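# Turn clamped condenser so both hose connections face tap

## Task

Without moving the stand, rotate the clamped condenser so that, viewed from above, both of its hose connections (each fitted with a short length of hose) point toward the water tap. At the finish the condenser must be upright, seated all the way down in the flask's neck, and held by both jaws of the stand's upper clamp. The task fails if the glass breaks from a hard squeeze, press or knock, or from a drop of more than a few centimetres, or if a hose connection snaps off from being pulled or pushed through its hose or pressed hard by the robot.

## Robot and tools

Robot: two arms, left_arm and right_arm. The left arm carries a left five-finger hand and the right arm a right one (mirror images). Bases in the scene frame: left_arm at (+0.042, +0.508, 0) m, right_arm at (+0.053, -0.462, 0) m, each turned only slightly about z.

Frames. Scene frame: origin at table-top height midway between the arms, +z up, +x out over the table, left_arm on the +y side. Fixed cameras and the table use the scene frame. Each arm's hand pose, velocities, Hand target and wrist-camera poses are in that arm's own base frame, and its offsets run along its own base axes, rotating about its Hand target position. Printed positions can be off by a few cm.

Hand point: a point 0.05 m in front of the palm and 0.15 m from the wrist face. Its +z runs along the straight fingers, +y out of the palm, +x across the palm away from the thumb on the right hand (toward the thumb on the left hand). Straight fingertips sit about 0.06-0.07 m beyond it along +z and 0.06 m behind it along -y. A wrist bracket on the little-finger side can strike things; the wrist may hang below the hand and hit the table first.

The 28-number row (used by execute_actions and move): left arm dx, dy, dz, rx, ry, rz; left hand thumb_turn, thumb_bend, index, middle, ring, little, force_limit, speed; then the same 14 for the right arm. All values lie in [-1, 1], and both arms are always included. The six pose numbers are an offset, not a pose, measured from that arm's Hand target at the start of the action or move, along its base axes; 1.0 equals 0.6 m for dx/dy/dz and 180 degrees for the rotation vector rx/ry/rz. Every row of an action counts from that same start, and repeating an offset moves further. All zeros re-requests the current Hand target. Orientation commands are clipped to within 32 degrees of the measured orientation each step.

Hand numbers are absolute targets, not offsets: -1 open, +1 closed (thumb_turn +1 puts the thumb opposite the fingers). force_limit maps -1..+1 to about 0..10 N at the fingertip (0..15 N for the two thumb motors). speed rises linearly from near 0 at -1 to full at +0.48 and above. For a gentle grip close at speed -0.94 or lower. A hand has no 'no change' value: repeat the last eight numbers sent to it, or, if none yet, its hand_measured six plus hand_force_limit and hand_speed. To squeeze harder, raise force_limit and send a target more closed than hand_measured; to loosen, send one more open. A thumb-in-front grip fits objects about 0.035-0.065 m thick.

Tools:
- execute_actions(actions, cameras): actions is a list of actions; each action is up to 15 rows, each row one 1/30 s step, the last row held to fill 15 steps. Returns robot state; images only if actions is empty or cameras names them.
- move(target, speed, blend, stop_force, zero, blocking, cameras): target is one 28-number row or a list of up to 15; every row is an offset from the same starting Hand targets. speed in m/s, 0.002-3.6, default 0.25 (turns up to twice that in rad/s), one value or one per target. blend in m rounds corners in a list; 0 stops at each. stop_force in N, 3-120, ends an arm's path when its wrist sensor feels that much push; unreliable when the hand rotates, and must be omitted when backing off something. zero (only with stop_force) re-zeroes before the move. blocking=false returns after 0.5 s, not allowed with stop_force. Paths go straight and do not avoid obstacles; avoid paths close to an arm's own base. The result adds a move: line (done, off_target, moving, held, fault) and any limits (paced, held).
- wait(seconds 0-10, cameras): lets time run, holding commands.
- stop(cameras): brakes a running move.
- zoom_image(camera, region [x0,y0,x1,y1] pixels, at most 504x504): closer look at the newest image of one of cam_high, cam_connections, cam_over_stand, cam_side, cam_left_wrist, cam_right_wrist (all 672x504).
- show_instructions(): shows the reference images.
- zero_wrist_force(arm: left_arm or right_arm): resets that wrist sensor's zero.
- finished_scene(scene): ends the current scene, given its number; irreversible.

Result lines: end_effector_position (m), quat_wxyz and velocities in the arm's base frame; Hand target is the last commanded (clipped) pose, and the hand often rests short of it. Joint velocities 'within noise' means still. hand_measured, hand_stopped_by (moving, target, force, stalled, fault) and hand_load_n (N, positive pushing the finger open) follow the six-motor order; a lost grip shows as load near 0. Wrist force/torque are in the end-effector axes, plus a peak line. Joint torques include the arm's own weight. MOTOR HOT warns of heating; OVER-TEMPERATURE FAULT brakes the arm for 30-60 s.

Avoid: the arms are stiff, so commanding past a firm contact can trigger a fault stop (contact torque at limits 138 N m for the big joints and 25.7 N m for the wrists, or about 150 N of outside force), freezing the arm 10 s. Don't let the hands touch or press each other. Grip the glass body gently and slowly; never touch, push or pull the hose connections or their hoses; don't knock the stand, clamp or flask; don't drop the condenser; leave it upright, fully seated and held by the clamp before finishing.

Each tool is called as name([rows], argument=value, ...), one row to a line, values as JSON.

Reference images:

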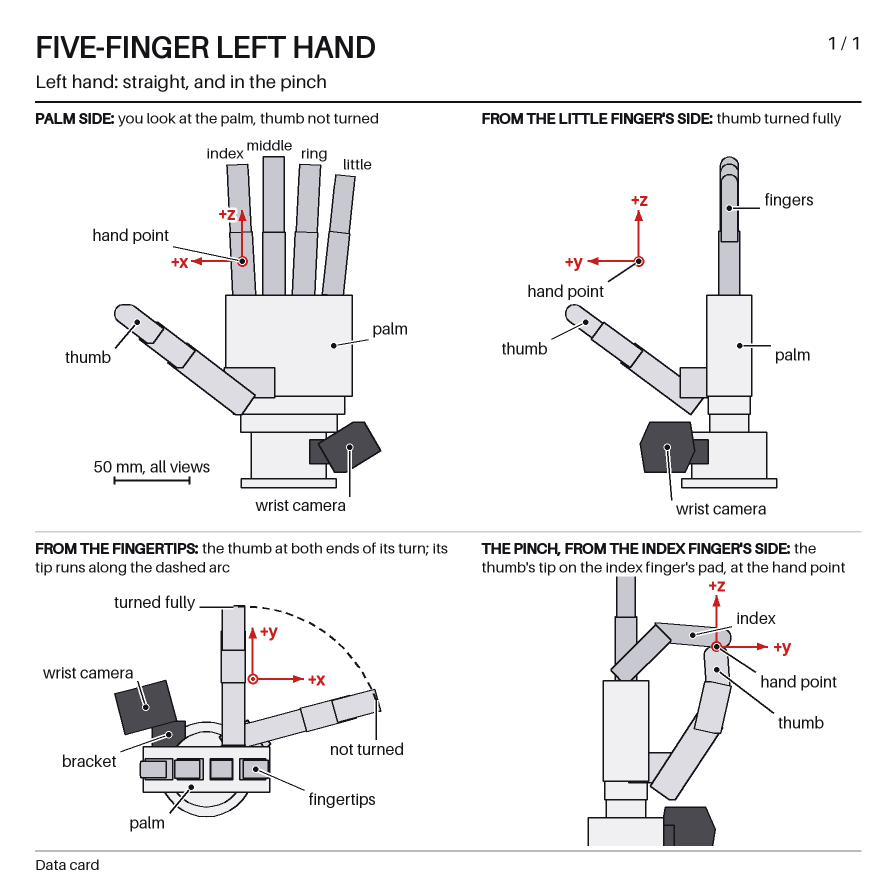

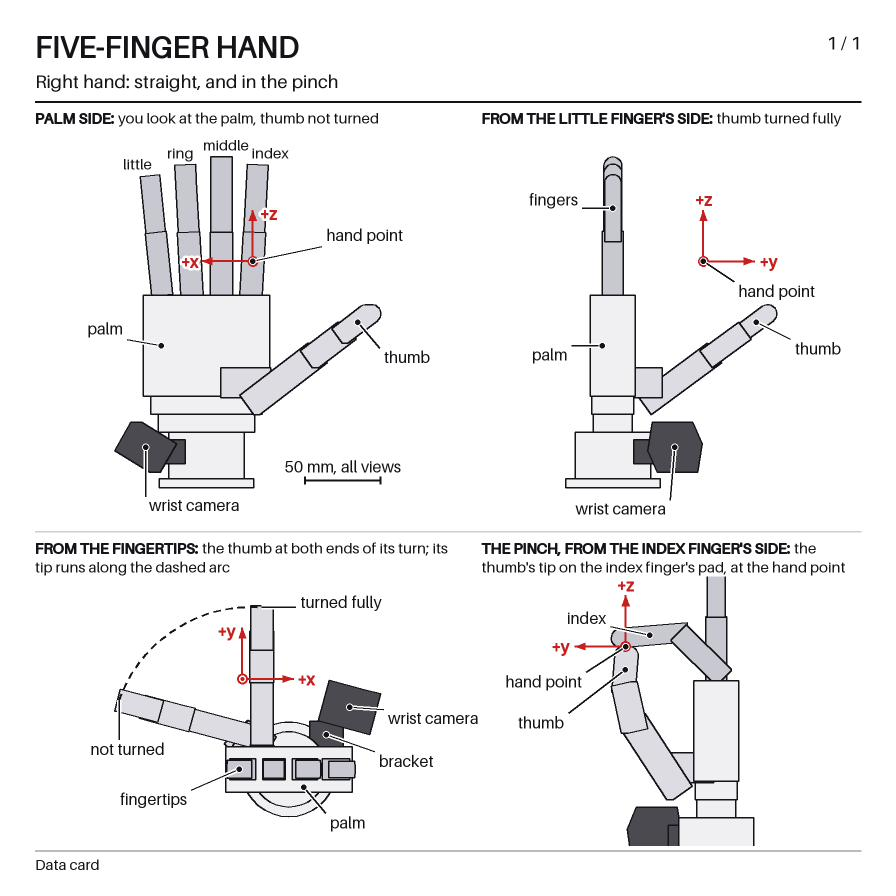

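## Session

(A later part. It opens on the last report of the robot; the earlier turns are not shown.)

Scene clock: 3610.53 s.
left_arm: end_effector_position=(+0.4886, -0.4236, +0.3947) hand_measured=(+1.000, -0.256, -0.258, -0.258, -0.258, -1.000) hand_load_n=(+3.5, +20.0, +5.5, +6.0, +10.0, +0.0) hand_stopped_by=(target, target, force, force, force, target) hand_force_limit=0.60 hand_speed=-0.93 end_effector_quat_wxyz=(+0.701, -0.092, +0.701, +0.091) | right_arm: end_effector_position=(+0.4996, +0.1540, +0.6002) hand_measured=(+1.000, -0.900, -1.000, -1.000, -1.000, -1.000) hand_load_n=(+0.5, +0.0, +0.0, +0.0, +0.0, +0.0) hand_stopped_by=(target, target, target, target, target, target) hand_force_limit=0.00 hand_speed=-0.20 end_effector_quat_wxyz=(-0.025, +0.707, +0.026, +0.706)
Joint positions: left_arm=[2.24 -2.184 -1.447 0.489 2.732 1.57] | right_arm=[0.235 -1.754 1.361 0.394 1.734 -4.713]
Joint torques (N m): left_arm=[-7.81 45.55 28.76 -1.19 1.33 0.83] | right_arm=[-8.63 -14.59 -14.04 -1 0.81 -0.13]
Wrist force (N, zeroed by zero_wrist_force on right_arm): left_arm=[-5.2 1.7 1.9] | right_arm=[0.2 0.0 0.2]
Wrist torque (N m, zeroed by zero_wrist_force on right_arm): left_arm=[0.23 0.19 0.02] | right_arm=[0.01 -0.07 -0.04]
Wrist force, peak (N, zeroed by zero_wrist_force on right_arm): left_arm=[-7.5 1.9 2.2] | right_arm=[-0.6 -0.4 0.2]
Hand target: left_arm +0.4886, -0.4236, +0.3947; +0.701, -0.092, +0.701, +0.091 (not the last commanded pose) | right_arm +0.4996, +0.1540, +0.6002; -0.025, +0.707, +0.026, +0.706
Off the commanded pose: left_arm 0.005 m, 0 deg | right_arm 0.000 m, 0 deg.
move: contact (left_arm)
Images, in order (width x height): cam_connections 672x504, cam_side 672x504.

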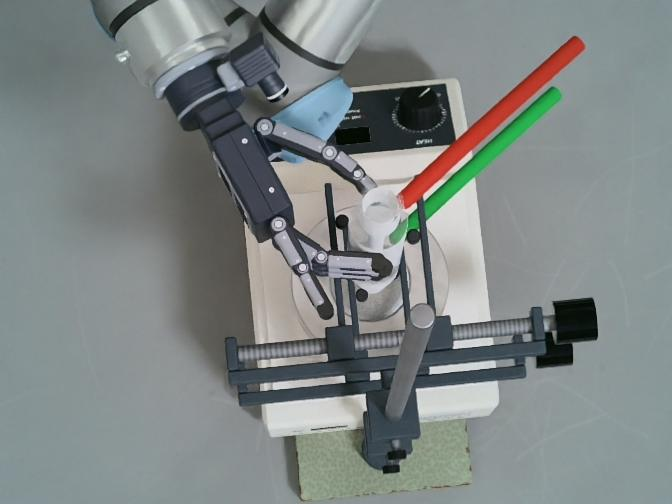

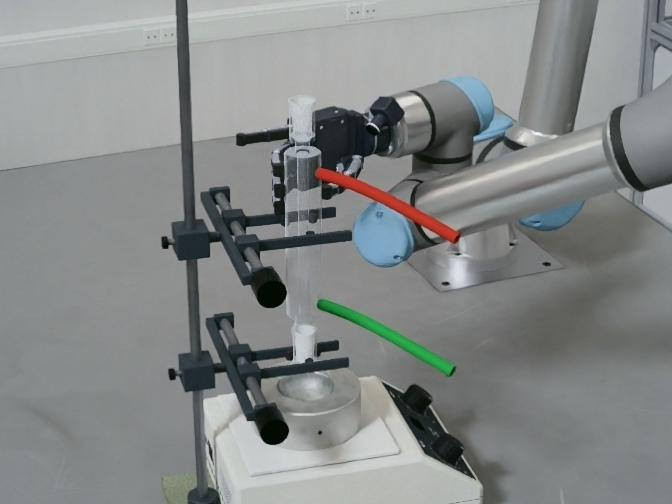

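move([
  [0,0,0,0,0,0,1,-0.7,-0.6,-0.6,-0.6,-1,0,-0.6,0,0,0,0,0,0,1,-0.9,-1,-1,-1,-1,0,-0.2],
  [-0.1933,-0.051,0,0,0,0,1,-0.7,-0.6,-0.6,-0.6,-1,0,-0.6,0,0,0,0,0,0,1,-0.9,-1,-1,-1,-1,0,-0.2],
  [-0.1933,-0.051,0.342,0,0,0,1,-0.7,-0.6,-0.6,-0.6,-1,0,-0.6,0,0,0,0,0,0,1,-0.9,-1,-1,-1,-1,0,-0.2],
], speed=[0.1,0.15,0.2], blend=[0,0.01,0], cameras=["cam_connections","cam_side"])

zoom_image(camera="cam_connections", region=[280, 100, 480, 300])

move([
  [-0.005,0.15,0,0,0,-0.18,1,-0.7,-0.6,-0.6,-0.6,-1,0,-0.6,0,0,0,0,0,0,1,-0.9,-1,-1,-1,-1,0,-0.2],
  [-0.0094,0.3353,0,0,0,-0.3633,1,-0.7,-0.6,-0.6,-0.6,-1,0,-0.6,0,0,0,0,0,0,1,-0.9,-1,-1,-1,-1,0,-0.2],
], speed=0.3, blend=0.03, cameras=["cam_high"])

Scene clock: 3667.23 s.
left_arm: end_effector_position=(+0.3726, -0.4542, +0.5999) hand_measured=(+1.000, -0.700, -0.600, -0.600, -0.600, -1.000) hand_load_n=(+0.0, +0.0, +0.0, +0.0, +0.0, +0.0) hand_stopped_by=(target, target, target, target, target, target) hand_force_limit=0.00 hand_speed=-0.60 end_effector_quat_wxyz=(+0.701, -0.092, +0.701, +0.091) | right_arm: end_effector_position=(+0.4996, +0.1540, +0.6002) hand_measured=(+1.000, -0.900, -1.000, -1.000, -1.000, -1.000) hand_load_n=(+0.0, +0.0, +0.0, +0.0, +0.0, +0.0) hand_stopped_by=(target, target, target, target, target, target) hand_force_limit=0.00 hand_speed=-0.20 end_effector_quat_wxyz=(-0.025, +0.707, +0.026, +0.706)
Joint positions: left_arm=[2.045 -2.028 -1.146 0.033 2.927 1.571] | right_arm=[0.235 -1.754 1.361 0.394 1.734 -4.713]
Joint torques (N m): left_arm=[7.16 44.46 31.01 -1.14 1.37 -2.23] | right_arm=[-9.28 -13.72 -14.08 -1.02 0.9 -0.18]
Wrist force (N, zeroed by zero_wrist_force on right_arm): left_arm=[-1.6 2.8 2.8] | right_arm=[-0.3 -0.2 0.4]
Wrist torque (N m, zeroed by zero_wrist_force on right_arm): left_arm=[0.29 0.16 0.14] | right_arm=[-0.04 0.00 -0.07]
Wrist force, peak (N, zeroed by zero_wrist_force on right_arm): left_arm=[-5.2 2.0 2.1] | right_arm=[-0.5 -0.6 0.2]
Hand target: left_arm +0.3726, -0.4542, +0.5999; +0.701, -0.092, +0.701, +0.091 | right_arm +0.4996, +0.1540, +0.6002; -0.025, +0.707, +0.026, +0.706
Off the commanded pose: left_arm 0.000 m, 0 deg | right_arm 0.000 m, 0 deg.
move: done
Images, in order (width x height): cam_connections 672x504, cam_side 672x504.

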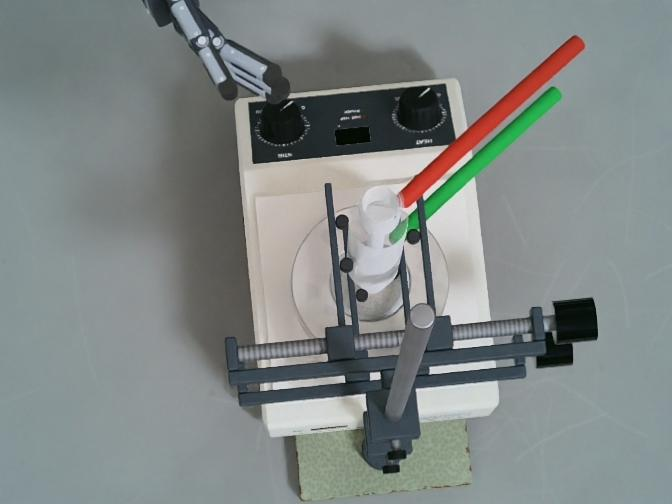

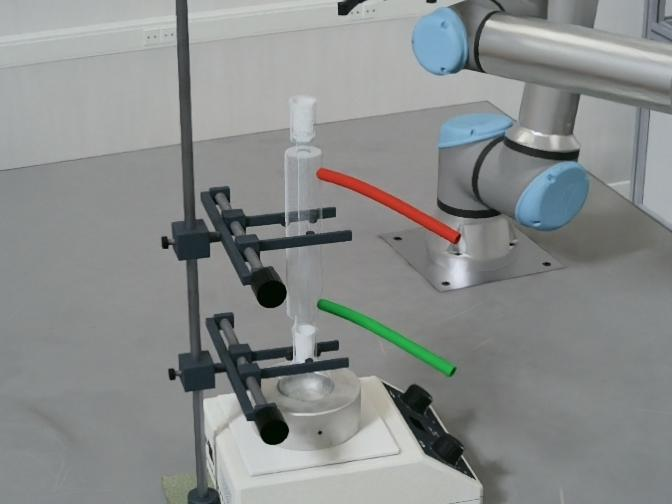

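Scaled by 2.520 from the camera's 672x504 image, which has a finer 960x720 frame.

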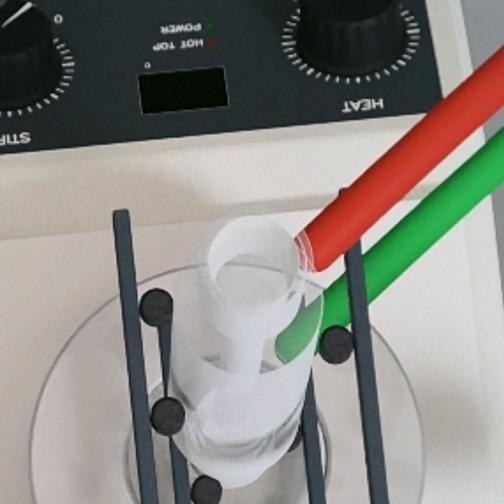

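Scene clock: 3670.17 s.
left_arm: end_effector_position=(+0.3670, -0.2530, +0.5999) hand_measured=(+1.000, -0.700, -0.600, -0.600, -0.600, -1.000) hand_load_n=(+0.0, +0.0, +0.0, +0.0, +0.0, +0.0) hand_stopped_by=(target, target, target, target, target, target) hand_force_limit=0.00 hand_speed=-0.60 end_effector_quat_wxyz=(+0.639, +0.302, +0.640, -0.302) | right_arm: end_effector_position=(+0.4996, +0.1540, +0.6002) hand_measured=(+1.000, -0.900, -1.000, -1.000, -1.000, -1.000) hand_load_n=(+0.5, +0.0, +0.0, +0.0, +0.0, +0.0) hand_stopped_by=(target, target, target, target, target, target) hand_force_limit=0.00 hand_speed=-0.20 end_effector_quat_wxyz=(-0.025, +0.707, +0.026, +0.706)
Joint positions: left_arm=[3.378 -0.921 -2.144 -0.077 0.452 1.57] | right_arm=[0.235 -1.754 1.361 0.394 1.734 -4.713]
Joint torques (N m): left_arm=[7.08 -10.58 33.24 2.25 -2.42 -2.15] | right_arm=[-8.28 -13.71 -14.78 -1.33 0.73 -0.18]
Wrist force (N, zeroed by zero_wrist_force on right_arm): left_arm=[-1.4 2.7 2.6] | right_arm=[-0.2 -0.2 0.0]
Wrist torque (N m, zeroed by zero_wrist_force on right_arm): left_arm=[0.30 0.12 0.16] | right_arm=[-0.02 -0.01 -0.07]
Wrist force, peak (N, zeroed by zero_wrist_force on right_arm): left_arm=[-1.4 2.6 3.1] | right_arm=[-0.6 -0.3 0.3]
Hand target: left_arm +0.3670, -0.2530, +0.5999; +0.639, +0.302, +0.640, -0.302 | right_arm +0.4996, +0.1540, +0.6002; -0.025, +0.707, +0.026, +0.706
Off the commanded pose: left_arm 0.000 m, 0 deg | right_arm 0.000 m, 0 deg.
move: done
Images, in order (width x height): cam_high 672x504.

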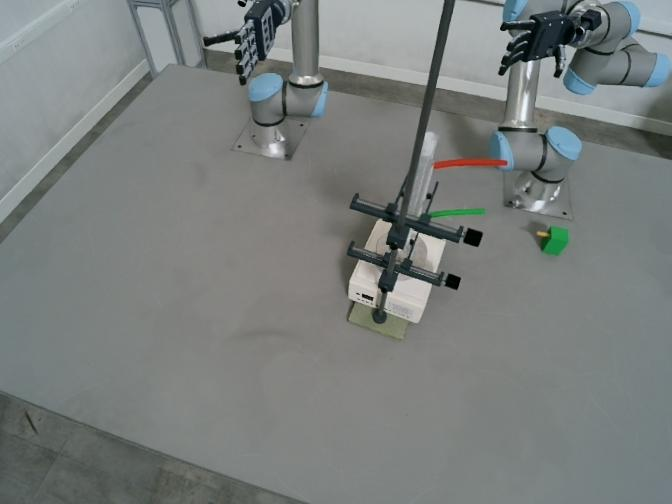

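move([
  [0.088,0.122,0,0.364,-0.307,0.054,1,-0.7,-0.6,-0.6,-0.6,-1,0,-0.6,0,0,0,0,0,0,1,-0.9,-1,-1,-1,-1,0,-0.2],
  [0.222,0.222,-0.083,0.728,-0.613,0.108,1,-0.7,-0.6,-0.6,-0.6,-1,0,-0.6,0,0,0,0,0,0,1,-0.9,-1,-1,-1,-1,0,-0.2],
], speed=0.4, blend=0.03)

move([
  [0.133,0.033,-0.083,0.0464,0.274,0,1,-0.9,-0.5,-0.5,-1,-1,0,-0.6,0,0,0,0,0,0,1,-0.9,-1,-1,-1,-1,0,-0.2],
  [0.232,0.043,-0.297,0.0928,0.548,0,1,-0.9,-0.5,-0.5,-1,-1,0,-0.6,0,0,0,0,0,0,1,-0.9,-1,-1,-1,-1,0,-0.2],
], speed=0.4, blend=0.03, cameras=["cam_over_stand","cam_left_wrist"])

Scene clock: 3695.30 s.
left_arm: end_effector_position=(+0.5002, -0.1198, +0.5501) hand_measured=(+1.000, -0.700, -0.600, -0.600, -0.600, -1.000) hand_load_n=(+0.0, +0.0, +0.0, +0.0, +0.0, +0.0) hand_stopped_by=(target, target, target, target, target, target) hand_force_limit=0.00 hand_speed=-0.60 end_effector_quat_wxyz=(+0.256, +0.626, -0.103, +0.730) | right_arm: end_effector_position=(+0.4996, +0.1540, +0.6002) hand_measured=(+1.000, -0.900, -1.000, -1.000, -1.000, -1.000) hand_load_n=(+0.0, +0.0, +0.0, +0.0, +0.0, +0.0) hand_stopped_by=(target, target, target, target, target, target) hand_force_limit=0.00 hand_speed=-0.20 end_effector_quat_wxyz=(-0.025, +0.707, +0.026, +0.706)
Joint positions: left_arm=[3.7 -1.579 -2.154 0.979 0.545 4.203] | right_arm=[0.235 -1.754 1.361 0.394 1.734 -4.713]
Joint torques (N m): left_arm=[7.28 9.73 28.37 1.44 -1.68 2.09] | right_arm=[-9.07 -14.8 -14.32 -1.29 0.91 -0.24]
Wrist force (N, zeroed by zero_wrist_force on right_arm): left_arm=[3.7 1.4 0.8] | right_arm=[-0.1 -0.2 -0.1]
Wrist torque (N m, zeroed by zero_wrist_force on right_arm): left_arm=[0.37 -0.45 -0.31] | right_arm=[-0.01 0.00 -0.06]
Wrist force, peak (N, zeroed by zero_wrist_force on right_arm): left_arm=[0.6 4.6 2.2] | right_arm=[-0.4 -0.8 -0.1]
Hand target: left_arm +0.5002, -0.1198, +0.5501; +0.256, +0.626, -0.103, +0.730 | right_arm +0.4996, +0.1540, +0.6002; -0.025, +0.707, +0.026, +0.706
Off the commanded pose: left_arm 0.000 m, 0 deg | right_arm 0.000 m, 0 deg.
move: done

Scene clock: 3698.27 s.
left_arm: end_effector_position=(+0.6394, -0.0940, +0.3719) hand_measured=(+1.000, -0.900, -0.500, -0.500, -1.000, -1.000) hand_load_n=(+0.5, +0.0, +0.0, +0.0, +0.0, +0.0) hand_stopped_by=(target, target, target, target, target, target) hand_force_limit=0.00 hand_speed=-0.60 end_effector_quat_wxyz=(+0.162, +0.986, +0.034, -0.017) | right_arm: end_effector_position=(+0.4996, +0.1540, +0.6002) hand_measured=(+1.000, -0.900, -1.000, -1.000, -1.000, -1.000) hand_load_n=(+0.0, +0.0, +0.0, +0.0, +0.0, +0.0) hand_stopped_by=(target, target, target, target, target, target) hand_force_limit=0.00 hand_speed=-0.20 end_effector_quat_wxyz=(-0.025, +0.707, +0.026, +0.706)
Joint positions: left_arm=[3.429 -1.824 -1.244 -1.763 1.264 4.95] | right_arm=[0.235 -1.754 1.361 0.394 1.734 -4.713]
Joint torques (N m): left_arm=[-6.06 24.6 32.1 0.46 0.79 -2.05] | right_arm=[-7.92 -13.47 -14.77 -1.39 0.85 -0.11]
Wrist force (N, zeroed by zero_wrist_force on right_arm): left_arm=[0.6 2.7 0.4] | right_arm=[-0.2 -0.2 0.1]
Wrist torque (N m, zeroed by zero_wrist_force on right_arm): left_arm=[0.15 0.06 -0.04] | right_arm=[-0.03 -0.01 -0.07]
Wrist force, peak (N, zeroed by zero_wrist_force on right_arm): left_arm=[4.0 1.7 0.3] | right_arm=[-0.4 -0.5 0.2]
Hand target: left_arm +0.6394, -0.0940, +0.3719; +0.162, +0.986, +0.034, -0.017 | right_arm +0.4996, +0.1540, +0.6002; -0.025, +0.707, +0.026, +0.706
Off the commanded pose: left_arm 0.000 m, 0 deg | right_arm 0.000 m, 0 deg.
move: done
Images, in order (width x height): cam_over_stand 672x504, cam_left_wrist 672x504.

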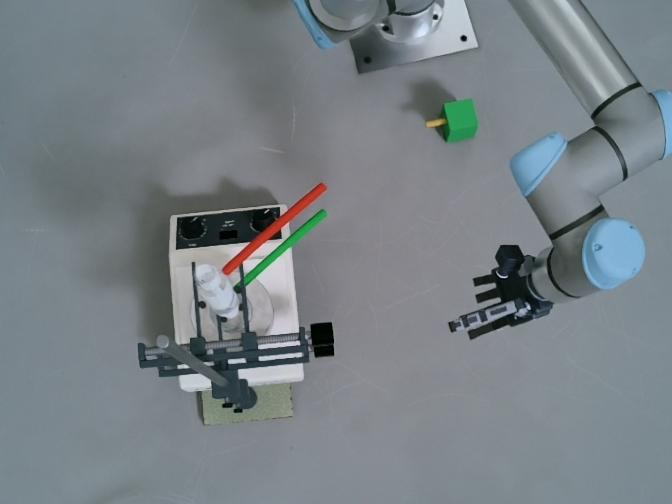

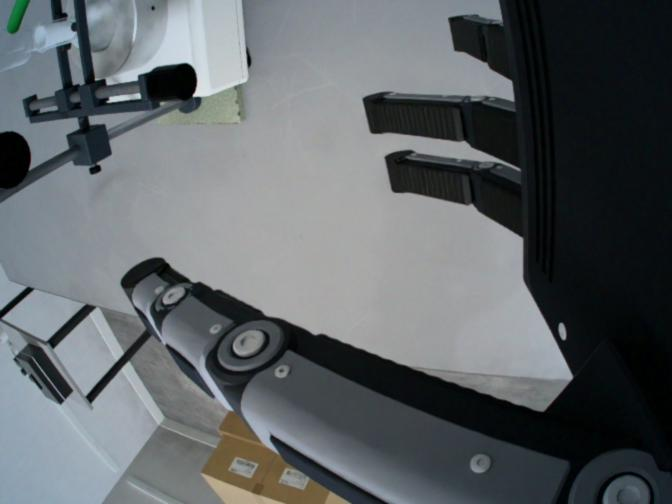

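move([
  [0,0,0,-0.0098,-0.0414,-0.0731,1,-0.9,-0.5,-0.5,-1,-1,0,-0.6,0,0,0,0,0,0,1,-0.9,-1,-1,-1,-1,0,-0.2],
  [-0.0595,-0.3267,0,-0.0098,-0.0414,-0.0731,1,-0.9,-0.5,-0.5,-1,-1,0,-0.6,0,0,0,0,0,0,1,-0.9,-1,-1,-1,-1,0,-0.2],
], speed=[0.2,0.1], cameras=["cam_connections","cam_left_wrist"])

Scene clock: 3725.00 s.
left_arm: end_effector_position=(+0.6037, -0.2899, +0.3718) hand_measured=(+1.000, -0.900, -0.500, -0.500, -1.000, -1.000) hand_load_n=(+0.0, +0.0, +0.0, +0.0, +0.0, +0.0) hand_stopped_by=(target, target, target, target, target, target) hand_force_limit=0.00 hand_speed=-0.60 end_effector_quat_wxyz=(+0.176, +0.980, -0.090, +0.028) | right_arm: end_effector_position=(+0.4996, +0.1540, +0.6002) hand_measured=(+1.000, -0.900, -1.000, -1.000, -1.000, -1.000) hand_load_n=(+0.0, +0.0, +0.0, +0.0, +0.0, +0.0) hand_stopped_by=(target, target, target, target, target, target) hand_force_limit=0.00 hand_speed=-0.20 end_effector_quat_wxyz=(-0.025, +0.707, +0.026, +0.706)
Joint positions: left_arm=[3.127 -1.782 -1.354 -1.546 1.213 4.876] | right_arm=[0.235 -1.754 1.361 0.394 1.734 -4.713]
Joint torques (N m): left_arm=[-7.33 23.15 32.73 4.04 0.66 -2.04] | right_arm=[-8.36 -14.19 -14.36 -1.51 0.7 -0.05]
Wrist force (N, zeroed by zero_wrist_force on right_arm): left_arm=[0.8 2.6 0.2] | right_arm=[-0.1 -0.3 0.2]
Wrist torque (N m, zeroed by zero_wrist_force on right_arm): left_arm=[0.14 0.04 -0.06] | right_arm=[-0.04 -0.02 -0.06]
Wrist force, peak (N, zeroed by zero_wrist_force on right_arm): left_arm=[0.7 3.5 0.4] | right_arm=[-0.7 -0.6 0.1]
Hand target: left_arm +0.6037, -0.2900, +0.3719; +0.176, +0.980, -0.090, +0.028 | right_arm +0.4996, +0.1540, +0.6002; -0.025, +0.707, +0.026, +0.706
Off the commanded pose: left_arm 0.000 m, 0 deg | right_arm 0.000 m, 0 deg.
move: done
Images, in order (width x height): cam_connections 672x504, cam_left_wrist 672x504.

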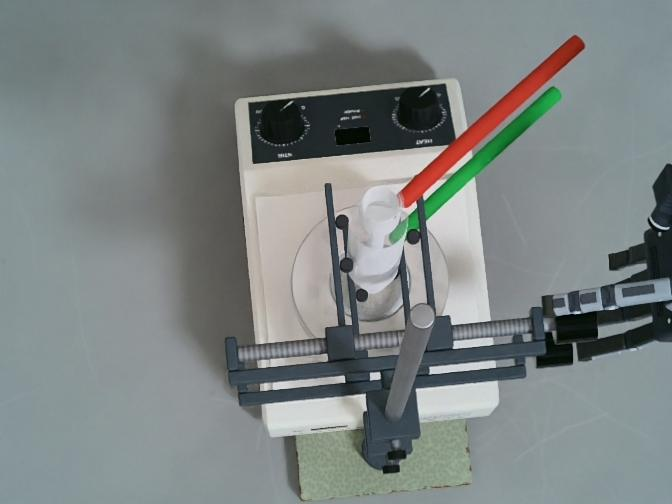

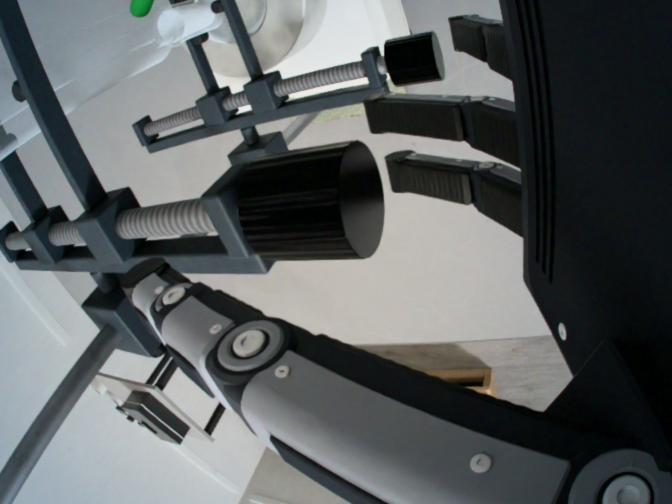

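move([
  [0,0,0,0,0,0,1,-0.9,0.2,0.2,-1,-1,-0.2,-0.8,0,0,0,0,0,0,1,-0.9,-1,-1,-1,-1,0,-0.2],
  [0,0,0,0,0,0,1,0.3,0.2,0.2,-1,-1,0.1,-0.7,0,0,0,0,0,0,1,-0.9,-1,-1,-1,-1,0,-0.2],
])

move([
  [-0.0051,0.0009,0.0067,-0.0232,-0.137,0,1,0.3,0.2,0.2,-1,-1,0.1,-0.7,0,0,0,0,0,0,1,-0.9,-1,-1,-1,-1,0,-0.2],
  [-0.0125,0.0021,0.0106,-0.0464,-0.274,0,1,0.3,0.2,0.2,-1,-1,0.1,-0.7,0,0,0,0,0,0,1,-0.9,-1,-1,-1,-1,0,-0.2],
  [-0.0208,0.0035,0.011,-0.0696,-0.411,0,1,0.3,0.2,0.2,-1,-1,0.1,-0.7,0,0,0,0,0,0,1,-0.9,-1,-1,-1,-1,0,-0.2],
  [-0.0285,0.0048,0.0078,-0.0928,-0.548,0,1,0.3,0.2,0.2,-1,-1,0.1,-0.7,0,0,0,0,0,0,1,-0.9,-1,-1,-1,-1,0,-0.2],
], speed=0.25, blend=0.003, cameras=["cam_connections"])

zoom_image(camera="cam_connections", region=[320, 160, 440, 280])

Scene clock: 3743.40 s.
left_arm: end_effector_position=(+0.6037, -0.2900, +0.3719) hand_measured=(+1.000, -0.380, -0.042, -0.060, -1.000, -1.000) hand_load_n=(+0.5, +10.5, +11.5, +12.0, -0.5, +0.0) hand_stopped_by=(target, force, force, force, target, target) hand_force_limit=0.10 hand_speed=-0.70 end_effector_quat_wxyz=(+0.176, +0.980, -0.090, +0.028) | right_arm: end_effector_position=(+0.4996, +0.1540, +0.6002) hand_measured=(+1.000, -0.900, -1.000, -1.000, -1.000, -1.000) hand_load_n=(+0.0, +0.0, +0.0, +0.0, +0.0, +0.0) hand_stopped_by=(target, target, target, target, target, target) hand_force_limit=0.00 hand_speed=-0.20 end_effector_quat_wxyz=(-0.025, +0.707, +0.026, +0.706)
Joint positions: left_arm=[3.127 -1.782 -1.354 -1.546 1.213 4.876] | right_arm=[0.235 -1.754 1.361 0.394 1.734 -4.713]
Joint torques (N m): left_arm=[-3.82 43.09 30.76 2.93 -3.71 0.91] | right_arm=[-8.81 -13.78 -14.81 -1.31 0.84 0]
Wrist force (N, zeroed by zero_wrist_force on right_arm): left_arm=[3.2 -1.7 13.4] | right_arm=[-0.1 0.1 0.1]
Wrist torque (N m, zeroed by zero_wrist_force on right_arm): left_arm=[0.12 0.22 -0.01] | right_arm=[0.04 -0.02 -0.06]
Wrist force, peak (N, zeroed by zero_wrist_force on right_arm): left_arm=[3.5 -3.1 17.0] | right_arm=[-0.5 -0.7 0.1]
Hand target: left_arm +0.6037, -0.2900, +0.3719; +0.176, +0.980, -0.090, +0.028 | right_arm +0.4996, +0.1540, +0.6002; -0.025, +0.707, +0.026, +0.706
Off the commanded pose: left_arm 0.000 m, 0 deg | right_arm 0.000 m, 0 deg.
move: done

Scene clock: 3747.53 s.
left_arm: end_effector_position=(+0.5866, -0.2871, +0.3766) hand_measured=(+1.000, -0.378, -0.044, -0.060, -1.000, -1.000) hand_load_n=(-5.5, +8.0, +11.5, +7.5, +0.0, +0.0) hand_stopped_by=(target, force, force, force, target, target) hand_force_limit=0.10 hand_speed=-0.70 end_effector_quat_wxyz=(+0.171, +0.586, -0.188, +0.770) | right_arm: end_effector_position=(+0.4996, +0.1540, +0.6002) hand_measured=(+1.000, -0.900, -1.000, -1.000, -1.000, -1.000) hand_load_n=(+0.5, +0.0, +0.0, +0.0, +0.0, +0.0) hand_stopped_by=(target, target, target, target, target, target) hand_force_limit=0.00 hand_speed=-0.20 end_effector_quat_wxyz=(-0.025, +0.707, +0.026, +0.706)
Joint positions: left_arm=[3.189 -2.122 -2.014 1.284 1.015 4.648] | right_arm=[0.235 -1.754 1.361 0.394 1.734 -4.713]
Joint torques (N m): left_arm=[-11.68 31.04 23.97 4.31 0.22 -2.38] | right_arm=[-8.93 -12.63 -14.6 -1.38 0.7 0]
Wrist force (N, zeroed by zero_wrist_force on right_arm): left_arm=[-4.7 -6.1 3.2] | right_arm=[-0.3 -0.2 0.0]
Wrist torque (N m, zeroed by zero_wrist_force on right_arm): left_arm=[0.13 -0.51 -0.10] | right_arm=[-0.01 0.01 -0.07]
Wrist force, peak (N, zeroed by zero_wrist_force on right_arm): left_arm=[-2.9 -7.2 20.6] | right_arm=[-0.8 0.0 -0.1]
Hand target: left_arm +0.5866, -0.2871, +0.3766; +0.171, +0.586, -0.188, +0.770 | right_arm +0.4996, +0.1540, +0.6002; -0.025, +0.707, +0.026, +0.706
Off the commanded pose: left_arm 0.000 m, 0 deg | right_arm 0.000 m, 0 deg.
move: done
Images, in order (width x height): cam_connections 672x504.

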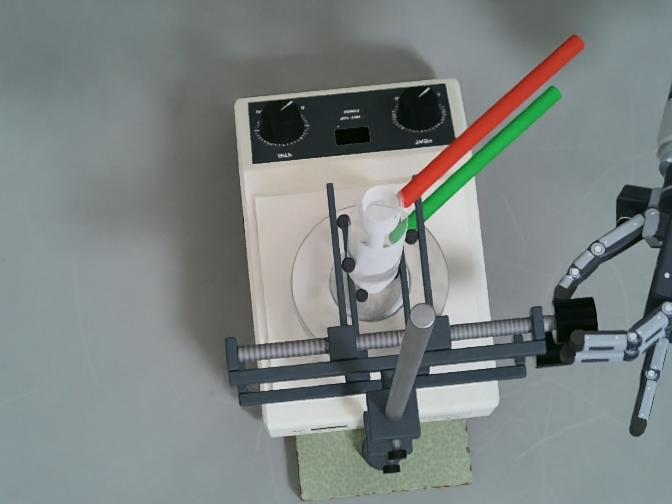

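Scaled by 4.200 from the camera's 672x504 image, which has a finer 960x720 frame.

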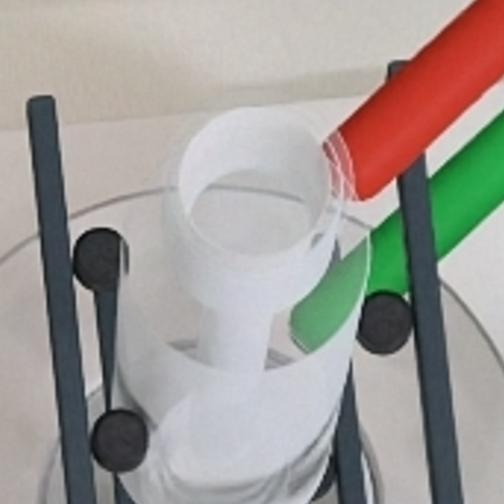

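move([
  [0,0,0,0,0,0,1,-0.9,-0.5,-0.5,-1,-1,0,-0.2,0,0,0,0,0,0,1,-0.9,-1,-1,-1,-1,0,-0.2],
  [0.0125,0.074,0,0,0,0,1,-0.9,-0.5,-0.5,-1,-1,0,-0.2,0,0,0,0,0,0,1,-0.9,-1,-1,-1,-1,0,-0.2],
  [0.0285,0.0713,0.0029,0.0464,0.274,0,1,-0.9,-0.5,-0.5,-1,-1,0,-0.2,0,0,0,0,0,0,1,-0.9,-1,-1,-1,-1,0,-0.2],
  [0.041,0.0692,-0.0078,0.0928,0.548,0,1,-0.9,-0.5,-0.5,-1,-1,0,-0.2,0,0,0,0,0,0,1,-0.9,-1,-1,-1,-1,0,-0.2],
  [0.0285,-0.0048,-0.0078,0.0928,0.548,0,1,-0.9,-0.5,-0.5,-1,-1,0,-0.2,0,0,0,0,0,0,1,-0.9,-1,-1,-1,-1,0,-0.2],
], speed=[0.1,0.1,0.35,0.35,0.1], blend=[0,0.005,0.005,0,0])

move([
  [0,0,0,0,0,0,1,-0.9,0.2,0.2,-1,-1,-0.2,-0.8,0,0,0,0,0,0,1,-0.9,-1,-1,-1,-1,0,-0.2],
  [0,0,0,0,0,0,1,0.3,0.2,0.2,-1,-1,0.1,-0.7,0,0,0,0,0,0,1,-0.9,-1,-1,-1,-1,0,-0.2],
])

move([
  [-0.0051,0.0009,0.0067,-0.0232,-0.137,0,1,0.3,0.2,0.2,-1,-1,0.1,-0.7,0,0,0,0,0,0,1,-0.9,-1,-1,-1,-1,0,-0.2],
  [-0.0125,0.0021,0.0106,-0.0464,-0.274,0,1,0.3,0.2,0.2,-1,-1,0.1,-0.7,0,0,0,0,0,0,1,-0.9,-1,-1,-1,-1,0,-0.2],
  [-0.0208,0.0035,0.011,-0.0696,-0.411,0,1,0.3,0.2,0.2,-1,-1,0.1,-0.7,0,0,0,0,0,0,1,-0.9,-1,-1,-1,-1,0,-0.2],
  [-0.0285,0.0048,0.0078,-0.0928,-0.548,0,1,0.3,0.2,0.2,-1,-1,0.1,-0.7,0,0,0,0,0,0,1,-0.9,-1,-1,-1,-1,0,-0.2],
], speed=0.25, blend=0.003, cameras=["cam_connections"])

zoom_image(camera="cam_connections", region=[320, 160, 440, 280])

Scene clock: 3781.70 s.
left_arm: end_effector_position=(+0.6037, -0.2899, +0.3719) hand_measured=(+1.000, -0.900, -0.500, -0.500, -1.000, -1.000) hand_load_n=(+0.0, +0.0, +0.0, +0.0, +0.0, +0.0) hand_stopped_by=(target, target, target, target, target, target) hand_force_limit=0.00 hand_speed=-0.20 end_effector_quat_wxyz=(+0.176, +0.980, -0.090, +0.028) | right_arm: end_effector_position=(+0.4996, +0.1540, +0.6002) hand_measured=(+1.000, -0.900, -1.000, -1.000, -1.000, -1.000) hand_load_n=(+0.0, +0.0, +0.0, +0.0, +0.0, +0.0) hand_stopped_by=(target, target, target, target, target, target) hand_force_limit=0.00 hand_speed=-0.20 end_effector_quat_wxyz=(-0.025, +0.707, +0.026, +0.706)
Joint positions: left_arm=[3.127 -1.782 -1.354 -1.546 1.213 4.876] | right_arm=[0.235 -1.754 1.361 0.394 1.734 -4.713]
Joint torques (N m): left_arm=[-7.4 22.33 33.76 3.96 0.49 -2.18] | right_arm=[-9.05 -13.47 -15.32 -1.49 0.65 -0.14]
Wrist force (N, zeroed by zero_wrist_force on right_arm): left_arm=[0.4 2.7 0.5] | right_arm=[-0.2 -0.3 0.1]
Wrist torque (N m, zeroed by zero_wrist_force on right_arm): left_arm=[0.13 0.11 -0.08] | right_arm=[-0.03 0.00 -0.07]
Wrist force, peak (N, zeroed by zero_wrist_force on right_arm): left_arm=[-5.0 -6.4 3.0] | right_arm=[-0.7 -0.4 0.1]
Hand target: left_arm +0.6037, -0.2900, +0.3719; +0.176, +0.980, -0.090, +0.028 | right_arm +0.4996, +0.1540, +0.6002; -0.025, +0.707, +0.026, +0.706
Off the commanded pose: left_arm 0.000 m, 0 deg | right_arm 0.000 m, 0 deg.
move: done

Scene clock: 3784.30 s.
left_arm: end_effector_position=(+0.6037, -0.2900, +0.3719) hand_measured=(+1.000, -0.380, -0.042, -0.062, -1.000, -1.000) hand_load_n=(+0.5, +10.5, +10.5, +12.5, +0.5, +0.0) hand_stopped_by=(target, force, force, force, target, target) hand_force_limit=0.10 hand_speed=-0.70 end_effector_quat_wxyz=(+0.176, +0.980, -0.090, +0.028) | right_arm: end_effector_position=(+0.4996, +0.1540, +0.6002) hand_measured=(+1.000, -0.900, -1.000, -1.000, -1.000, -1.000) hand_load_n=(+0.5, +0.0, +0.0, +0.0, +0.0, +0.0) hand_stopped_by=(target, target, target, target, target, target) hand_force_limit=0.00 hand_speed=-0.20 end_effector_quat_wxyz=(-0.025, +0.707, +0.026, +0.706)
Joint positions: left_arm=[3.127 -1.782 -1.354 -1.546 1.213 4.876] | right_arm=[0.235 -1.754 1.361 0.394 1.734 -4.713]
Joint torques (N m): left_arm=[-4.36 42.95 31.91 2.99 -3.66 0.86] | right_arm=[-8.34 -13.27 -15.99 -1.48 0.74 -0.08]
Wrist force (N, zeroed by zero_wrist_force on right_arm): left_arm=[2.6 -1.6 13.1] | right_arm=[-0.4 -0.2 0.1]
Wrist torque (N m, zeroed by zero_wrist_force on right_arm): left_arm=[0.12 0.27 -0.03] | right_arm=[-0.01 0.03 -0.08]
Wrist force, peak (N, zeroed by zero_wrist_force on right_arm): left_arm=[2.8 -2.2 17.1] | right_arm=[-0.3 -0.7 0.2]
Hand target: left_arm +0.6037, -0.2900, +0.3719; +0.176, +0.980, -0.090, +0.028 | right_arm +0.4996, +0.1540, +0.6002; -0.025, +0.707, +0.026, +0.706
Off the commanded pose: left_arm 0.000 m, 0 deg | right_arm 0.000 m, 0 deg.
move: done

Scene clock: 3788.43 s.
left_arm: end_effector_position=(+0.5866, -0.2871, +0.3766) hand_measured=(+1.000, -0.380, -0.042, -0.060, -1.000, -1.000) hand_load_n=(+0.0, +7.5, +11.5, +8.0, +0.0, +0.0) hand_stopped_by=(target, force, force, force, target, target) hand_force_limit=0.10 hand_speed=-0.70 end_effector_quat_wxyz=(+0.171, +0.586, -0.188, +0.770) | right_arm: end_effector_position=(+0.4996, +0.1540, +0.6002) hand_measured=(+1.000, -0.900, -1.000, -1.000, -1.000, -1.000) hand_load_n=(+0.0, +0.0, +0.0, +0.0, +0.0, +0.0) hand_stopped_by=(target, target, target, target, target, target) hand_force_limit=0.00 hand_speed=-0.20 end_effector_quat_wxyz=(-0.025, +0.707, +0.026, +0.706)
Joint positions: left_arm=[3.189 -2.122 -2.014 1.284 1.015 4.648] | right_arm=[0.235 -1.754 1.361 0.394 1.734 -4.713]
Joint torques (N m): left_arm=[-11.03 28.32 23.09 3.85 0.01 -2.23] | right_arm=[-8.7 -13.67 -15.63 -1.61 0.75 -0.18]
Wrist force (N, zeroed by zero_wrist_force on right_arm): left_arm=[-2.2 -6.6 4.2] | right_arm=[-0.4 -0.2 0.1]
Wrist torque (N m, zeroed by zero_wrist_force on right_arm): left_arm=[0.08 -0.48 -0.17] | right_arm=[0.00 0.02 -0.07]
Wrist force, peak (N, zeroed by zero_wrist_force on right_arm): left_arm=[-2.2 -6.8 19.2] | right_arm=[-0.4 -0.6 0.2]
Hand target: left_arm +0.5866, -0.2871, +0.3766; +0.171, +0.586, -0.188, +0.770 | right_arm +0.4996, +0.1540, +0.6002; -0.025, +0.707, +0.026, +0.706
Off the commanded pose: left_arm 0.000 m, 0 deg | right_arm 0.000 m, 0 deg.
move: done
Images, in order (width x height): cam_connections 672x504.

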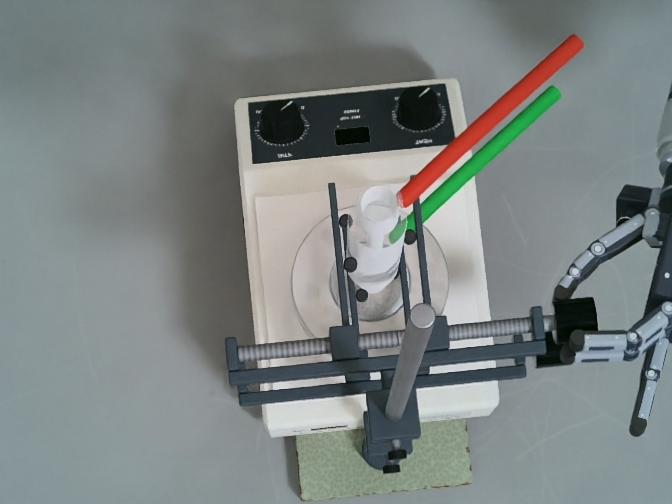

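Scaled by 4.200 from the camera's 672x504 image, which has a finer 960x720 frame.

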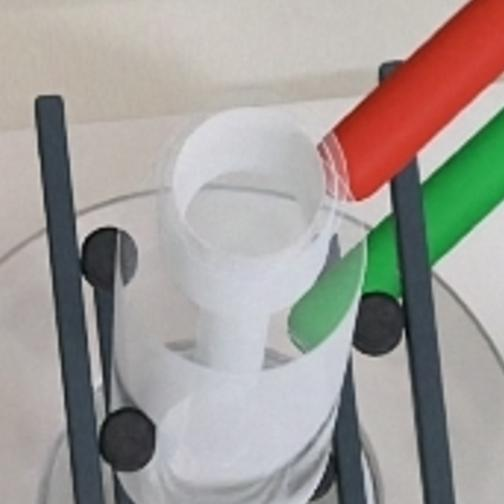

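move([
  [0,0,0,0,0,0,1,-0.9,-0.5,-0.5,-1,-1,0,-0.2,0,0,0,0,0,0,1,-0.9,-1,-1,-1,-1,0,-0.2],
  [0.0125,0.074,0,0,0,0,1,-0.9,-0.5,-0.5,-1,-1,0,-0.2,0,0,0,0,0,0,1,-0.9,-1,-1,-1,-1,0,-0.2],
  [0.0285,0.0713,0.0029,0.0464,0.274,0,1,-0.9,-0.5,-0.5,-1,-1,0,-0.2,0,0,0,0,0,0,1,-0.9,-1,-1,-1,-1,0,-0.2],
  [0.041,0.0692,-0.0078,0.0928,0.548,0,1,-0.9,-0.5,-0.5,-1,-1,0,-0.2,0,0,0,0,0,0,1,-0.9,-1,-1,-1,-1,0,-0.2],
  [0.0285,-0.0048,-0.0078,0.0928,0.548,0,1,-0.9,-0.5,-0.5,-1,-1,0,-0.2,0,0,0,0,0,0,1,-0.9,-1,-1,-1,-1,0,-0.2],
], speed=[0.1,0.1,0.35,0.35,0.1], blend=[0,0.005,0.005,0,0])

move([
  [0,0,0,0,0,0,1,-0.9,0.2,0.2,-1,-1,-0.2,-0.8,0,0,0,0,0,0,1,-0.9,-1,-1,-1,-1,0,-0.2],
  [0,0,0,0,0,0,1,0.3,0.2,0.2,-1,-1,0.1,-0.7,0,0,0,0,0,0,1,-0.9,-1,-1,-1,-1,0,-0.2],
])

move([
  [-0.0051,0.0009,0.0067,-0.0232,-0.137,0,1,0.3,0.2,0.2,-1,-1,0.1,-0.7,0,0,0,0,0,0,1,-0.9,-1,-1,-1,-1,0,-0.2],
  [-0.0125,0.0021,0.0106,-0.0464,-0.274,0,1,0.3,0.2,0.2,-1,-1,0.1,-0.7,0,0,0,0,0,0,1,-0.9,-1,-1,-1,-1,0,-0.2],
], speed=0.15, blend=0.003, cameras=["cam_connections"])

zoom_image(camera="cam_connections", region=[320, 160, 440, 280])

Scene clock: 3848.33 s.
left_arm: end_effector_position=(+0.6037, -0.2899, +0.3719) hand_measured=(+1.000, -0.900, -0.500, -0.500, -1.000, -1.000) hand_load_n=(-0.5, +0.0, +0.0, +0.0, +0.0, +0.0) hand_stopped_by=(target, target, target, target, target, target) hand_force_limit=0.00 hand_speed=-0.20 end_effector_quat_wxyz=(+0.176, +0.980, -0.090, +0.028) | right_arm: end_effector_position=(+0.4996, +0.1540, +0.6002) hand_measured=(+1.000, -0.900, -1.000, -1.000, -1.000, -1.000) hand_load_n=(+0.5, +0.0, +0.0, +0.0, +0.0, +0.0) hand_stopped_by=(target, target, target, target, target, target) hand_force_limit=0.00 hand_speed=-0.20 end_effector_quat_wxyz=(-0.025, +0.707, +0.026, +0.706)
Joint positions: left_arm=[3.127 -1.782 -1.354 -1.546 1.213 4.876] | right_arm=[0.235 -1.754 1.361 0.394 1.734 -4.713]
Joint torques (N m): left_arm=[-8.26 24.72 33.57 3.88 0.76 -2.22] | right_arm=[-8.79 -13.21 -15.75 -1.55 0.83 -0.22]
Wrist force (N, zeroed by zero_wrist_force on right_arm): left_arm=[0.7 3.2 0.5] | right_arm=[-0.1 0.0 0.1]
Wrist torque (N m, zeroed by zero_wrist_force on right_arm): left_arm=[0.22 0.07 -0.09] | right_arm=[0.01 -0.02 -0.07]
Wrist force, peak (N, zeroed by zero_wrist_force on right_arm): left_arm=[-2.2 -6.7 3.8] | right_arm=[-0.5 -0.2 0.6]
Hand target: left_arm +0.6037, -0.2900, +0.3719; +0.176, +0.980, -0.090, +0.028 | right_arm +0.4996, +0.1540, +0.6002; -0.025, +0.707, +0.026, +0.706
Off the commanded pose: left_arm 0.000 m, 0 deg | right_arm 0.000 m, 0 deg.
move: done

Scene clock: 3850.93 s.
left_arm: end_effector_position=(+0.6037, -0.2900, +0.3719) hand_measured=(+1.000, -0.380, -0.042, -0.062, -1.000, -1.000) hand_load_n=(+0.5, +10.5, +10.5, +13.0, +0.0, +0.5) hand_stopped_by=(target, force, force, force, target, target) hand_force_limit=0.10 hand_speed=-0.70 end_effector_quat_wxyz=(+0.176, +0.980, -0.090, +0.028) | right_arm: end_effector_position=(+0.4996, +0.1540, +0.6002) hand_measured=(+1.000, -0.900, -1.000, -1.000, -1.000, -1.000) hand_load_n=(+0.5, +0.0, +0.0, -0.5, +0.0, +0.0) hand_stopped_by=(target, target, target, target, target, target) hand_force_limit=0.00 hand_speed=-0.20 end_effector_quat_wxyz=(-0.025, +0.707, +0.026, +0.706)
Joint positions: left_arm=[3.127 -1.782 -1.354 -1.546 1.213 4.876] | right_arm=[0.235 -1.754 1.361 0.394 1.734 -4.713]
Joint torques (N m): left_arm=[-4.05 42.55 31.45 3.17 -3.63 0.75] | right_arm=[-8.99 -13.33 -16.2 -1.72 0.86 -0.12]
Wrist force (N, zeroed by zero_wrist_force on right_arm): left_arm=[2.7 -1.3 13.1] | right_arm=[-0.3 -0.1 0.0]
Wrist torque (N m, zeroed by zero_wrist_force on right_arm): left_arm=[0.15 0.25 -0.03] | right_arm=[0.01 0.01 -0.07]
Wrist force, peak (N, zeroed by zero_wrist_force on right_arm): left_arm=[3.2 -1.7 17.0] | right_arm=[-0.1 -0.6 0.2]
Hand target: left_arm +0.6037, -0.2900, +0.3719; +0.176, +0.980, -0.090, +0.028 | right_arm +0.4996, +0.1540, +0.6002; -0.025, +0.707, +0.026, +0.706
Off the commanded pose: left_arm 0.000 m, 0 deg | right_arm 0.000 m, 0 deg.
move: done

Scene clock: 3854.50 s.
left_arm: end_effector_position=(+0.5962, -0.2887, +0.3783) hand_measured=(+1.000, -0.380, -0.042, -0.062, -1.000, -1.000) hand_load_n=(+3.0, +9.0, +10.5, +10.0, +0.0, +0.0) hand_stopped_by=(target, force, force, force, target, target) hand_force_limit=0.10 hand_speed=-0.70 end_effector_quat_wxyz=(+0.191, +0.864, -0.153, +0.440) | right_arm: end_effector_position=(+0.4996, +0.1540, +0.6002) hand_measured=(+1.000, -0.900, -1.000, -1.000, -1.000, -1.000) hand_load_n=(+0.5, +0.0, +0.0, +0.0, +0.0, +0.0) hand_stopped_by=(target, target, target, target, target, target) hand_force_limit=0.00 hand_speed=-0.20 end_effector_quat_wxyz=(-0.025, +0.707, +0.026, +0.706)
Joint positions: left_arm=[3.181 -1.615 -2.029 -0.166 1.055 4.849] | right_arm=[0.235 -1.754 1.361 0.394 1.734 -4.713]
Joint torques (N m): left_arm=[5.7 19.63 12.05 5.71 -4.14 -2.29] | right_arm=[-8.54 -13.03 -15.48 -1.61 0.67 -0.02]
Wrist force (N, zeroed by zero_wrist_force on right_arm): left_arm=[-0.8 -1.9 7.8] | right_arm=[-0.3 -0.5 -0.1]
Wrist torque (N m, zeroed by zero_wrist_force on right_arm): left_arm=[0.17 -0.31 -0.20] | right_arm=[-0.05 0.02 -0.08]
Wrist force, peak (N, zeroed by zero_wrist_force on right_arm): left_arm=[2.6 -2.1 13.7] | right_arm=[-0.6 -0.3 0.6]
Hand target: left_arm +0.5962, -0.2887, +0.3782; +0.191, +0.864, -0.153, +0.440 | right_arm +0.4996, +0.1540, +0.6002; -0.025, +0.707, +0.026, +0.706
Off the commanded pose: left_arm 0.000 m, 0 deg | right_arm 0.000 m, 0 deg.
move: done
Images, in order (width x height): cam_connections 672x504.

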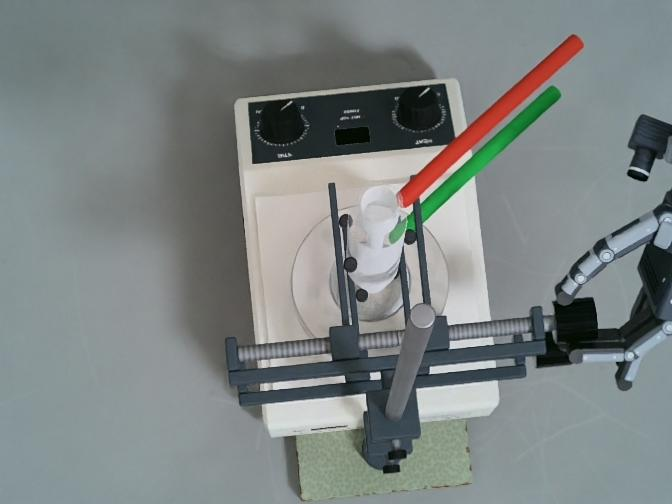

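Scaled by 4.200 from the camera's 672x504 image, which has a finer 960x720 frame.

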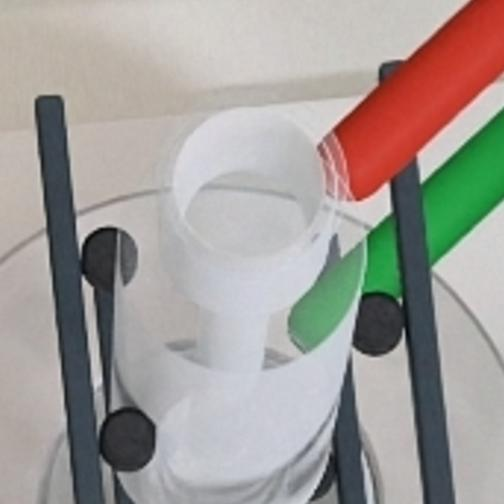

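zoom_image(camera="cam_connections", region=[335, 205, 425, 295])

Scaled by 5.600 from the camera's 672x504 image, which has a finer 960x720 frame.

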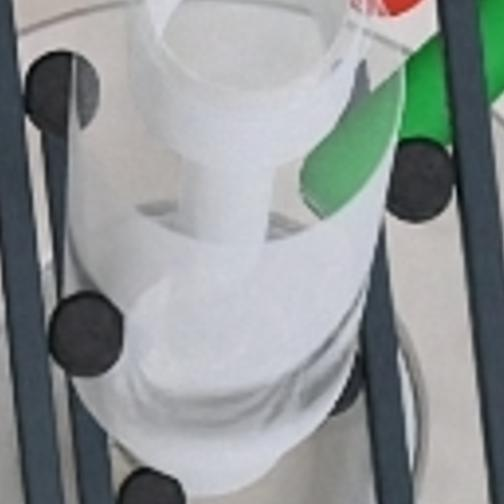

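move(target=[-0.0042,0.0007,0.0012,-0.0116,-0.0685,0,1,0.3,0.2,0.2,-1,-1,0.1,-0.7,0,0,0,0,0,0,1,-0.9,-1,-1,-1,-1,0,-0.2], speed=0.1, cameras=["cam_connections","cam_side"])

zoom_image(camera="cam_connections", region=[320, 160, 440, 280])

zoom_image(camera="cam_side", region=[220, 80, 420, 280])

Scene clock: 3876.87 s.
left_arm: end_effector_position=(+0.5937, -0.2883, +0.3790) hand_measured=(+1.000, -0.380, -0.042, -0.062, -1.000, -1.000) hand_load_n=(+4.5, +8.0, +10.0, +11.0, +0.0, +0.0) hand_stopped_by=(target, force, force, force, target, target) hand_force_limit=0.10 hand_speed=-0.70 end_effector_quat_wxyz=(+0.189, +0.808, -0.165, +0.533) | right_arm: end_effector_position=(+0.4996, +0.1540, +0.6002) hand_measured=(+1.000, -0.900, -1.000, -1.000, -1.000, -1.000) hand_load_n=(+0.0, +0.0, +0.0, +0.0, +0.0, +0.0) hand_stopped_by=(target, target, target, target, target, target) hand_force_limit=0.00 hand_speed=-0.20 end_effector_quat_wxyz=(-0.025, +0.707, +0.026, +0.706)
Joint positions: left_arm=[3.191 -1.697 -2.109 0.228 1.023 4.81] | right_arm=[0.235 -1.754 1.361 0.394 1.734 -4.713]
Joint torques (N m): left_arm=[5.83 19.13 9.03 5.46 -4.31 -2.29] | right_arm=[-8.86 -12.93 -16.11 -1.89 0.67 -0.09]
Wrist force (N, zeroed by zero_wrist_force on right_arm): left_arm=[0.2 -2.6 9.4] | right_arm=[-0.2 -0.2 0.1]
Wrist torque (N m, zeroed by zero_wrist_force on right_arm): left_arm=[0.21 -0.37 -0.23] | right_arm=[-0.02 0.00 -0.07]
Wrist force, peak (N, zeroed by zero_wrist_force on right_arm): left_arm=[0.5 -2.7 11.5] | right_arm=[-0.4 -0.5 0.4]
Hand target: left_arm +0.5937, -0.2883, +0.3790; +0.189, +0.808, -0.165, +0.533 | right_arm +0.4996, +0.1540, +0.6002; -0.025, +0.707, +0.026, +0.706
Off the commanded pose: left_arm 0.000 m, 0 deg | right_arm 0.000 m, 0 deg.
move: done
Images, in order (width x height): cam_connections 672x504, cam_side 672x504.

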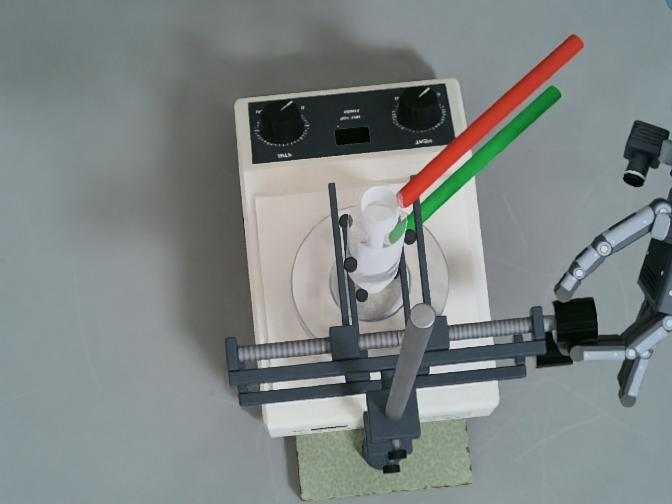

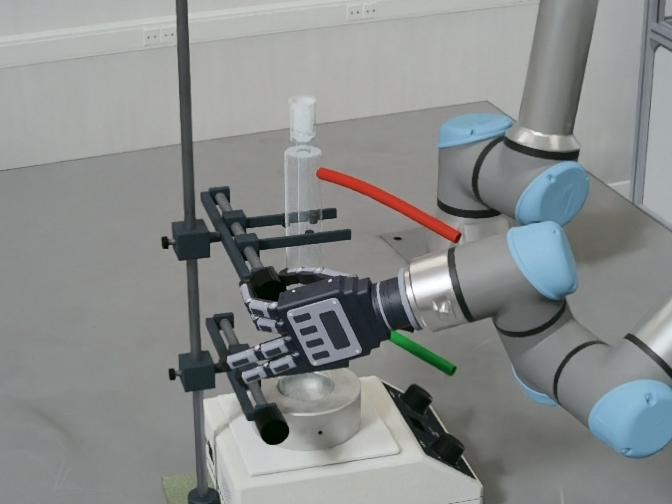

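Scaled by 4.200 from the camera's 672x504 image, which has a finer 960x720 frame.

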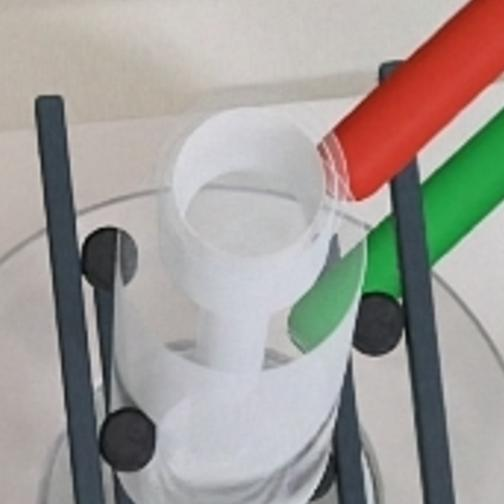

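Scaled by 2.520 from the camera's 672x504 image, which has a finer 960x720 frame.

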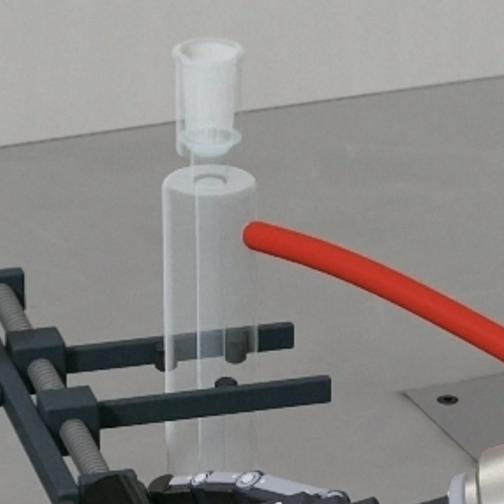

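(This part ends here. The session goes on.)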